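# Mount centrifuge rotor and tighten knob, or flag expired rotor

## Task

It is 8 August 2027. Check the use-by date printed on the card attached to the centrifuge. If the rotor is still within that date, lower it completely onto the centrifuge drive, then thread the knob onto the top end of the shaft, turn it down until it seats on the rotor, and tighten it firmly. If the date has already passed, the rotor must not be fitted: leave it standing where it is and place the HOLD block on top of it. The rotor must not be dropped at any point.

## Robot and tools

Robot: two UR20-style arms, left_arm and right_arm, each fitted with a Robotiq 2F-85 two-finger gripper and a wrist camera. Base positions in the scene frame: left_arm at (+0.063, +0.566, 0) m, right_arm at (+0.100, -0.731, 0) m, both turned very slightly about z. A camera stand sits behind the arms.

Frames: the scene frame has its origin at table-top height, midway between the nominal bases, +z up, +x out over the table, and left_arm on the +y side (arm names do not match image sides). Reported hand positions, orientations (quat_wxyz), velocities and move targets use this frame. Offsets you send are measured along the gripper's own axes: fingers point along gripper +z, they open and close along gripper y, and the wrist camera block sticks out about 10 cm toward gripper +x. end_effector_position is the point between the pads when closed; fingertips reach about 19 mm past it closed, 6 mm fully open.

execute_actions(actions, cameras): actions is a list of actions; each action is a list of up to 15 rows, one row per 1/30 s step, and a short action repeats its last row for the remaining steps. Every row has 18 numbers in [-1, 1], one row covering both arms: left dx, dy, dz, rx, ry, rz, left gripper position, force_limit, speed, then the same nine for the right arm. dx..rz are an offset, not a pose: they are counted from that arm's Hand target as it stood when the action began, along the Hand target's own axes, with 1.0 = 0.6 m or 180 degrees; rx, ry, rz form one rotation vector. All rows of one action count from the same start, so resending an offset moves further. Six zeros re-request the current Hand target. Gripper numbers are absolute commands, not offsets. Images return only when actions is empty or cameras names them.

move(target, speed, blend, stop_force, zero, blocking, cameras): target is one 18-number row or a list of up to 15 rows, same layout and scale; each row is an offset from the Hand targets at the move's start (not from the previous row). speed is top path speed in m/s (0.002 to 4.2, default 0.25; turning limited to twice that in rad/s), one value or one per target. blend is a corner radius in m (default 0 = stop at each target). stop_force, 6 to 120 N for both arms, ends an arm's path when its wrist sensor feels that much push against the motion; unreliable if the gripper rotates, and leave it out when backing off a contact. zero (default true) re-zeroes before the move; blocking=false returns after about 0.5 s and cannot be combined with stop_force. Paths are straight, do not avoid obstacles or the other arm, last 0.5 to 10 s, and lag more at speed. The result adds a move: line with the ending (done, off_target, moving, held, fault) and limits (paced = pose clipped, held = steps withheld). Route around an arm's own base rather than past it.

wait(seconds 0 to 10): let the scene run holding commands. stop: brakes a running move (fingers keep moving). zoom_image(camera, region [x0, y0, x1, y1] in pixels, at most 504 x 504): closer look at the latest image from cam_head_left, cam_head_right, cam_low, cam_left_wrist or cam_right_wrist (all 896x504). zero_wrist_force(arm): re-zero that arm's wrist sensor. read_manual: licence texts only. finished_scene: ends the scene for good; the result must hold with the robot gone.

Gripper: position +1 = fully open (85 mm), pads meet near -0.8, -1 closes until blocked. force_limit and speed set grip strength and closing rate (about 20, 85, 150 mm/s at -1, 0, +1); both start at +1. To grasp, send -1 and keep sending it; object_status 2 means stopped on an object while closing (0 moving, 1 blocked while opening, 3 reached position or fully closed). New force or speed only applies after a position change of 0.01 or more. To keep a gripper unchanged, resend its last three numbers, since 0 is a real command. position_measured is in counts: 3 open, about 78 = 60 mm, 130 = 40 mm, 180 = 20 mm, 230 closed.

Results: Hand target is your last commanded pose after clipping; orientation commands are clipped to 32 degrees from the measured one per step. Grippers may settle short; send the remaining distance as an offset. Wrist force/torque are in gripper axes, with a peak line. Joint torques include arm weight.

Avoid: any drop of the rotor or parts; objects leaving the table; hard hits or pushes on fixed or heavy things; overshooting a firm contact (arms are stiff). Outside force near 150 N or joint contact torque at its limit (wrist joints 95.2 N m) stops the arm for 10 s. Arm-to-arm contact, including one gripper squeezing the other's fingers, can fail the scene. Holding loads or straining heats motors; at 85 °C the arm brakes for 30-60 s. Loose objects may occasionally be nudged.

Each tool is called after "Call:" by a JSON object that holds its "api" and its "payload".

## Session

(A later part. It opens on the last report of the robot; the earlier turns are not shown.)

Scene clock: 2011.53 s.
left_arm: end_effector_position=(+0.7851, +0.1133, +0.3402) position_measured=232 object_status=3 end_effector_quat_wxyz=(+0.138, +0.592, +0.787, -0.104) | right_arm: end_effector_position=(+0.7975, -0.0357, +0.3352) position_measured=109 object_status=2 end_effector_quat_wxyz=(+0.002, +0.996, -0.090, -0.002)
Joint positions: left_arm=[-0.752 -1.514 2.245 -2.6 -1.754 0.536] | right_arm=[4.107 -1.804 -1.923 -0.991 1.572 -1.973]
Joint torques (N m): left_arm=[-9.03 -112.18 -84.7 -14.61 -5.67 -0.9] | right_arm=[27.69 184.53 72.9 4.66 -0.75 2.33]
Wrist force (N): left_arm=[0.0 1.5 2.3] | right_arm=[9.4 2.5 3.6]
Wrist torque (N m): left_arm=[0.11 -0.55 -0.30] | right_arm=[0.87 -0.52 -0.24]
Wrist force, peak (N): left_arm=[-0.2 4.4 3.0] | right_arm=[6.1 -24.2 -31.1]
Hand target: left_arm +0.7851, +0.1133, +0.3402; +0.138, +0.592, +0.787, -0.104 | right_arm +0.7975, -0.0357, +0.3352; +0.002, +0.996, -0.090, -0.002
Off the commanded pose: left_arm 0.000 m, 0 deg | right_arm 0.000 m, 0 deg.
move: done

Call:
{"api": "move", "payload": {"target": [[0,0,0,0,0,0,-1,0.3,0,0,0,0.0014,0,0,0.5556,-1,-0.3,-1],[0,0,0,0,0,0,-1,0.3,0,0,0,0.0028,0,0,-0.8889,-1,-0.3,-1]], "speed": 0.5, "blend": 0.05}}

Scene clock: 2023.17 s.
left_arm: end_effector_position=(+0.7851, +0.1133, +0.3402) position_measured=232 object_status=3 end_effector_quat_wxyz=(+0.138, +0.592, +0.787, -0.104) | right_arm: end_effector_position=(+0.7975, -0.0357, +0.3335) position_measured=109 object_status=2 end_effector_quat_wxyz=(-0.001, +0.261, +0.965, -0.002)
Joint positions: left_arm=[-0.752 -1.514 2.245 -2.6 -1.754 0.536] | right_arm=[4.107 -1.805 -1.924 -0.988 1.572 1.518]
Joint torques (N m): left_arm=[-15.45 -108.53 -91.04 -13.6 -4.94 -1.32] | right_arm=[22.33 185.7 67.66 1.84 -1.74 2.18]
Wrist force (N): left_arm=[0.4 1.0 2.8] | right_arm=[2.9 13.0 0.5]
Wrist torque (N m): left_arm=[0.08 -0.59 -0.30] | right_arm=[0.19 -0.95 -0.28]
Wrist force, peak (N): left_arm=[0.5 1.0 3.4] | right_arm=[9.6 -5.9 13.9]
Hand target: left_arm +0.7851, +0.1133, +0.3402; +0.138, +0.592, +0.787, -0.104 | right_arm +0.7975, -0.0357, +0.3335; -0.001, +0.262, +0.965, -0.002
Off the commanded pose: left_arm 0.000 m, 0 deg | right_arm 0.000 m, 0 deg.
move: done

Call:
{"api": "move", "payload": {"target": [[0,0,0,0,0,0,-1,0.3,0,0,0,0.0014,0,0,0.5556,-1,-0.3,-1],[0,0,0,0,0,0,-1,0.3,0,0,0,0.0028,0,0,-0.8889,-1,-0.3,-1]], "speed": 0.5, "blend": 0.05}}

Scene clock: 2045.10 s.
left_arm: end_effector_position=(+0.7851, +0.1133, +0.3402) position_measured=232 object_status=3 end_effector_quat_wxyz=(+0.138, +0.592, +0.787, -0.104) | right_arm: end_effector_position=(+0.7975, -0.0357, +0.3318) position_measured=109 object_status=2 end_effector_quat_wxyz=(+0.002, +0.905, -0.425, -0.001)
Joint positions: left_arm=[-0.752 -1.514 2.245 -2.6 -1.754 0.536] | right_arm=[4.107 -1.806 -1.925 -0.986 1.572 5.008]
Joint torques (N m): left_arm=[-9.21 -111.7 -87.92 -14.41 -5.18 -1.35] | right_arm=[38.72 173.02 67.1 5.23 4.87 1.12]
Wrist force (N): left_arm=[1.6 3.0 2.6] | right_arm=[22.6 4.1 -11.5]
Wrist torque (N m): left_arm=[0.01 -0.62 -0.27] | right_arm=[1.43 -0.51 -0.75]
Wrist force, peak (N): left_arm=[2.0 3.4 3.2] | right_arm=[19.5 8.2 -16.2]
Hand target: left_arm +0.7851, +0.1133, +0.3402; +0.138, +0.592, +0.787, -0.104 | right_arm +0.7975, -0.0357, +0.3318; +0.002, +0.905, -0.425, -0.001
Off the commanded pose: left_arm 0.000 m, 0 deg | right_arm 0.000 m, 0 deg.
move: done

Call:
{"api": "move", "payload": {"target": [[0,0,0,0,0,0,-1,0.3,0,0,0,0.0008,0,0,0.36,-1,-0.3,-1]], "speed": 0.3, "cameras": ["cam_right_wrist","cam_left_wrist"]}}

Scene clock: 2053.83 s.
left_arm: end_effector_position=(+0.7991, +0.1180, +0.3450) position_measured=232 object_status=3 end_effector_quat_wxyz=(+0.149, +0.589, +0.789, -0.089) | right_arm: end_effector_position=(+0.7975, -0.0357, +0.3315) position_measured=109 object_status=2 end_effector_quat_wxyz=(-0.003, -0.678, +0.735, +0.000)
Joint positions: left_arm=[-0.749 -1.513 2.241 -2.614 -1.721 0.536] | right_arm=[4.107 -1.806 -1.926 -0.985 1.572 5.781]
Joint torques (N m): left_arm=[1.55 -86.32 -75.95 -8.01 -10.79 0.35] | right_arm=[19.08 115.27 49.31 6.6 -0.27 10.6]
Wrist force (N): left_arm=[-11.4 57.5 31.5] | right_arm=[17.0 6.5 -41.0]
Wrist torque (N m): left_arm=[-0.29 -0.86 -0.14] | right_arm=[0.37 -0.78 -9.49]
Wrist force, peak (N): left_arm=[-18.3 140.6 64.8] | right_arm=[41.6 25.8 -58.1]
Hand target: left_arm +0.7991, +0.1180, +0.3450; +0.149, +0.589, +0.789, -0.089 (not the last commanded pose) | right_arm +0.7975, -0.0357, +0.3315; +0.003, +0.678, -0.735, +0.000 (not the last commanded pose)
Tool commands: left_gripper/position=-1.0 left_gripper/force_limit=+0.301961 left_gripper/speed=+0.003922 right_gripper/position=-1.0 right_gripper/force_limit=-0.3 right_gripper/speed=-1.0
Off the commanded pose: left_arm 0.016 m, 2 deg | right_arm 0.000 m, 21 deg.
FORCE FAULT: contact force on the left arm reached its limit, and that arm stopped. The contact can be on any part of that arm, not only on its tool. That arm's remaining commands of this call were not run. That arm is still stopped at the end of this call. That arm stays stopped for about 8 more seconds. Until then a move that you send moves the other arm only, and its call returns only when the move has ended. Once the stop has ended, the next robot result says so. If the stop ends while you think or write, that arm runs what you send next, counted from a new Hand target: where the arm stands when the stop ends. While its stop runs, that arm takes no new command, but its gripper still runs the gripper command that each later call begins with. Until it ends, the stop uses up actions while you think or wait. An arm that is not stopped still takes commands.
move: fault (left_arm), off_target (right_arm; braked at the fault stop of left_arm)
camera_calibration:
cam_left_wrist: T_world_to_cam=[[0.961651, 0.272814, 0.0282681, -0.797811], [0.192602, -0.745074, 0.638568, -0.264032], [0.195272, -0.608635, -0.769046, 0.312782], [0, 0, 0, 1]] pos_world=[0.756992, 0.211301, 0.431699]
cam_right_wrist: T_world_to_cam=[[-0.996573, 0.0808376, -0.0175502, 0.817417], [0.0696345, 0.934341, 0.349512, -0.122262], [0.0446516, 0.347092, -0.936768, 0.419115], [0, 0, 0, 1]] pos_world=[0.804415, -0.0973149, 0.449692]
Images, in order (width x height): cam_left_wrist 896x504, cam_right_wrist 896x504.

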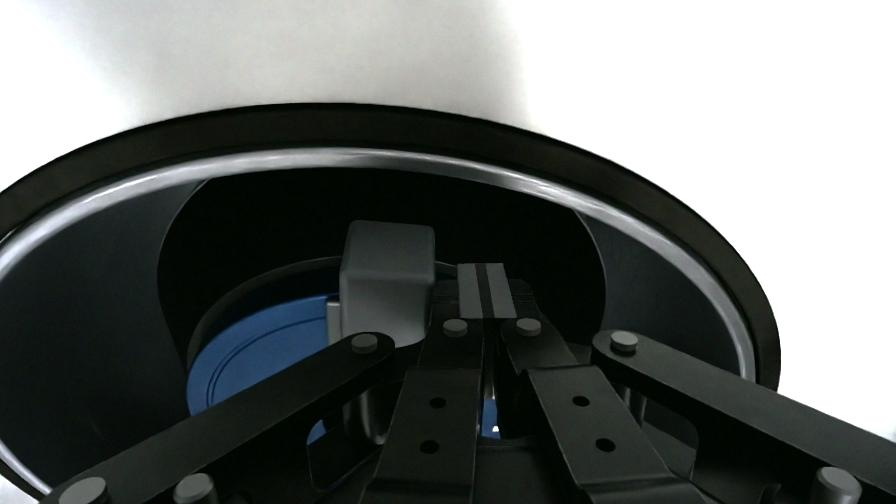

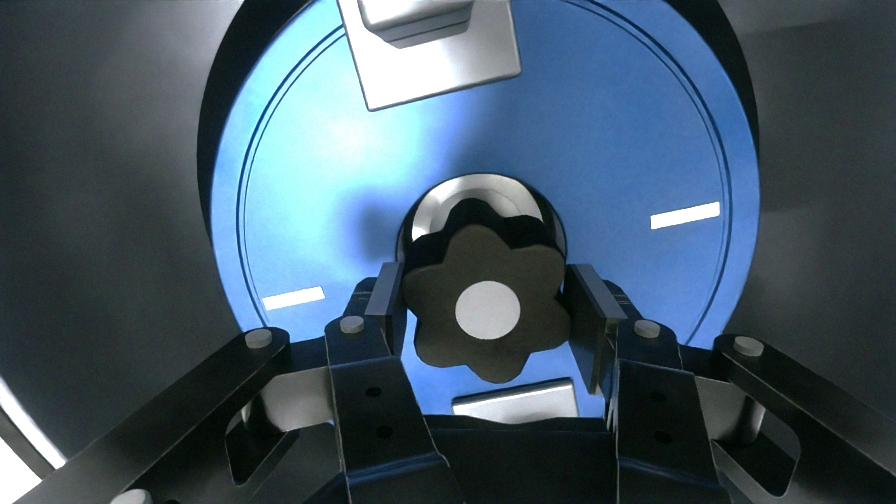

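Call:
{"api": "wait", "payload": {"seconds": 6}}

Call:
{"api": "move", "payload": {"target": [0,0,0,0,0,0,-1,0.3,0,0,0,0,0,0,-0.02,-1,-0.3,-1], "speed": 0.05}}

Scene clock: 2070.23 s.
left_arm: end_effector_position=(+0.7992, +0.1180, +0.3450) position_measured=232 object_status=3 end_effector_quat_wxyz=(+0.149, +0.589, +0.789, -0.089) | right_arm: end_effector_position=(+0.7975, -0.0357, +0.3315) position_measured=109 object_status=2 end_effector_quat_wxyz=(-0.003, -0.678, +0.735, +0.000)
Joint positions: left_arm=[-0.749 -1.513 2.241 -2.615 -1.721 0.536] | right_arm=[4.107 -1.806 -1.926 -0.985 1.572 5.781]
Joint torques (N m): left_arm=[-31.37 -87.89 -57.5 -1.16 -19.01 1.11] | right_arm=[24.6 127.08 53.27 3.35 2.83 5.87]
Wrist force (N): left_arm=[-8.7 57.4 28.8] | right_arm=[17.6 5.9 -40.9]
Wrist torque (N m): left_arm=[-0.27 -0.86 -0.10] | right_arm=[0.35 -0.79 -9.33]
Wrist force, peak (N): left_arm=[-11.8 57.7 31.9] | right_arm=[18.0 6.4 -42.0]
Hand target: left_arm +0.7992, +0.1180, +0.3450; +0.149, +0.589, +0.789, -0.089 (not the last commanded pose) | right_arm +0.7975, -0.0357, +0.3315; +0.003, +0.678, -0.735, +0.000 (not the last commanded pose)
Tool commands: left_gripper/position=-1.0 left_gripper/force_limit=+0.301961 left_gripper/speed=+0.003922 right_gripper/position=-1.0 right_gripper/force_limit=-0.3 right_gripper/speed=-1.0
Off the commanded pose: left_arm 0.016 m, 2 deg | right_arm 0.000 m, 21 deg.
FORCE FAULT, CONTINUED: the left arm's stop, for the force fault that an earlier result reported, is over. The rest of the stop counts as 17 of the actions that you can send in this scene. That arm's target is now where it stood when the stop ended, not its last command. That arm accepts commands again.
wait: 6.00 s; at rest from the start

Scene clock: 2071.37 s.
left_arm: end_effector_position=(+0.7991, +0.1180, +0.3450) position_measured=232 object_status=3 end_effector_quat_wxyz=(+0.149, +0.589, +0.789, -0.089) | right_arm: end_effector_position=(+0.7975, -0.0357, +0.3315) position_measured=109 object_status=2 end_effector_quat_wxyz=(+0.003, +0.701, -0.713, +0.000)
Joint positions: left_arm=[-0.749 -1.513 2.241 -2.614 -1.721 0.536] | right_arm=[4.107 -1.806 -1.926 -0.985 1.572 5.719]
Joint torques (N m): left_arm=[-13.46 -83.27 -77.44 -13.26 -0.33 0.63] | right_arm=[22.72 122.48 51.86 3.95 4.2 -4.75]
Wrist force (N): left_arm=[1.7 3.4 1.5] | right_arm=[9.4 -10.0 -27.7]
Wrist torque (N m): left_arm=[0.02 -0.69 -0.28] | right_arm=[-0.58 -0.63 0.09]
Wrist force, peak (N): left_arm=[-9.2 57.4 28.4] | right_arm=[17.5 5.5 -41.6]
Hand target: left_arm +0.7992, +0.1180, +0.3450; +0.149, +0.589, +0.789, -0.089 | right_arm +0.7975, -0.0357, +0.3315; +0.003, +0.701, -0.713, +0.000
Off the commanded pose: left_arm 0.000 m, 0 deg | right_arm 0.000 m, 0 deg.
move: done

Call:
{"api": "move", "payload": {"target": [[0,0,0,0,0,0,-1,0.3,0,0,0,0,0,0,0,0.6,-0.3,-0.5],[0,0.008,0,0,0,0,-1,0.3,0,0,0,-0.05,0,0,0,0.6,-0.3,-0.5],[0,0.008,-0.12,0,0,0,-1,0.3,0,0,0,-0.22,0,0,0,0.6,-0.3,-0.5],[0.22,0.008,-0.25,0,0,0,-1,0.3,0,0,0,-0.3,0,0,0,0.6,-0.3,-0.5]], "speed": 0.12, "cameras": ["cam_right_wrist","cam_left_wrist","cam_low"]}}

Scene clock: 2086.23 s.
left_arm: end_effector_position=(+0.7497, +0.2856, +0.4412) position_measured=232 object_status=3 end_effector_quat_wxyz=(+0.149, +0.589, +0.789, -0.089) | right_arm: end_effector_position=(+0.7981, -0.0351, +0.5114) position_measured=53 object_status=3 end_effector_quat_wxyz=(+0.003, +0.701, -0.713, +0.000)
Joint positions: left_arm=[-0.599 -1.738 2.277 -2.401 -1.766 0.682] | right_arm=[4.107 -1.71 -1.769 -1.238 1.572 5.718]
Joint torques (N m): left_arm=[28.07 -70.7 -80.69 -10.05 -4.74 3.16] | right_arm=[-22.06 168.54 125.44 5.71 3.11 -4.76]
Wrist force (N): left_arm=[1.1 1.0 2.2] | right_arm=[2.8 -0.8 2.6]
Wrist torque (N m): left_arm=[0.18 -0.71 -0.36] | right_arm=[-0.12 -0.68 0.49]
Wrist force, peak (N): left_arm=[1.8 3.6 1.9] | right_arm=[9.4 -10.2 -28.1]
Hand target: left_arm +0.7497, +0.2860, +0.4413; +0.149, +0.589, +0.789, -0.089 | right_arm +0.7981, -0.0351, +0.5115; +0.003, +0.701, -0.713, +0.000
Off the commanded pose: left_arm 0.000 m, 0 deg | right_arm 0.000 m, 0 deg.
move: done
camera_calibration:
cam_left_wrist: T_world_to_cam=[[0.961627, 0.272891, 0.0283625, -0.79884], [0.192614, -0.745107, 0.638525, -0.191037], [0.195381, -0.60856, -0.769078, 0.498467], [0, 0, 0, 1]] pos_world=[0.707591, 0.379, 0.527999]
cam_right_wrist: T_world_to_cam=[[-0.999687, 0.0181136, -0.0172437, 0.821277], [0.0109424, 0.936803, 0.349686, -0.138887], [0.022488, 0.349388, -0.936708, 0.605165], [0, 0, 0, 1]] pos_world=[0.808931, -0.096204, 0.629591]
Images, in order (width x height): cam_low 896x504, cam_left_wrist 896x504, cam_right_wrist 896x504.

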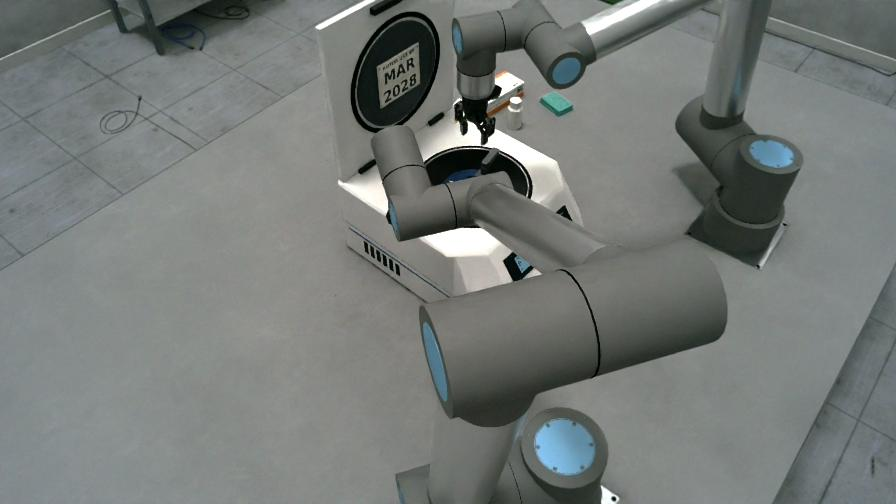

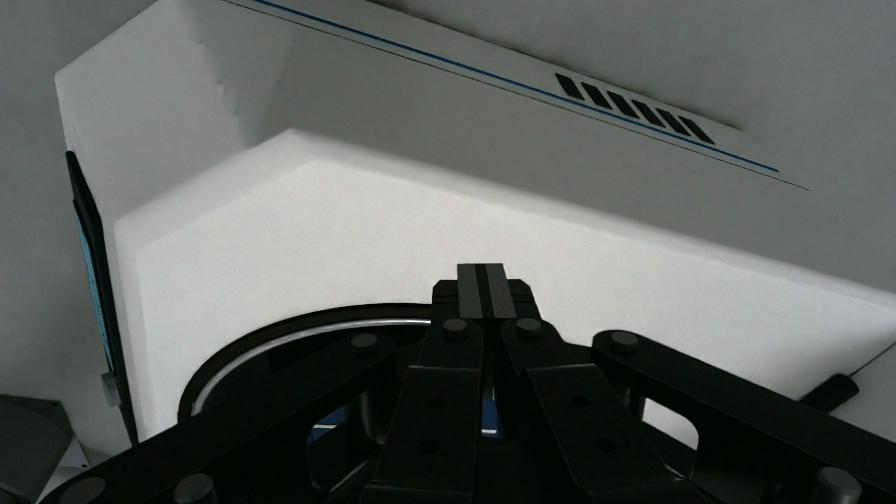

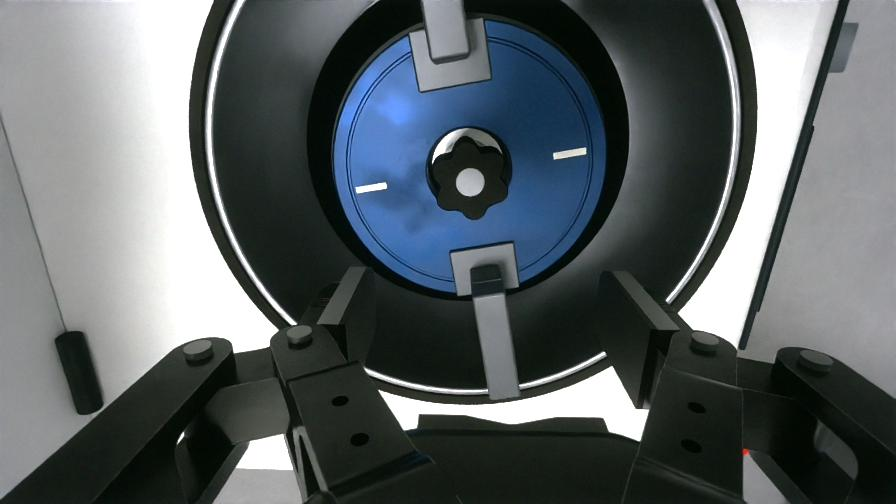

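Call:
{"api": "finished_scene", "payload": {}}

The scene is finished: the task was done.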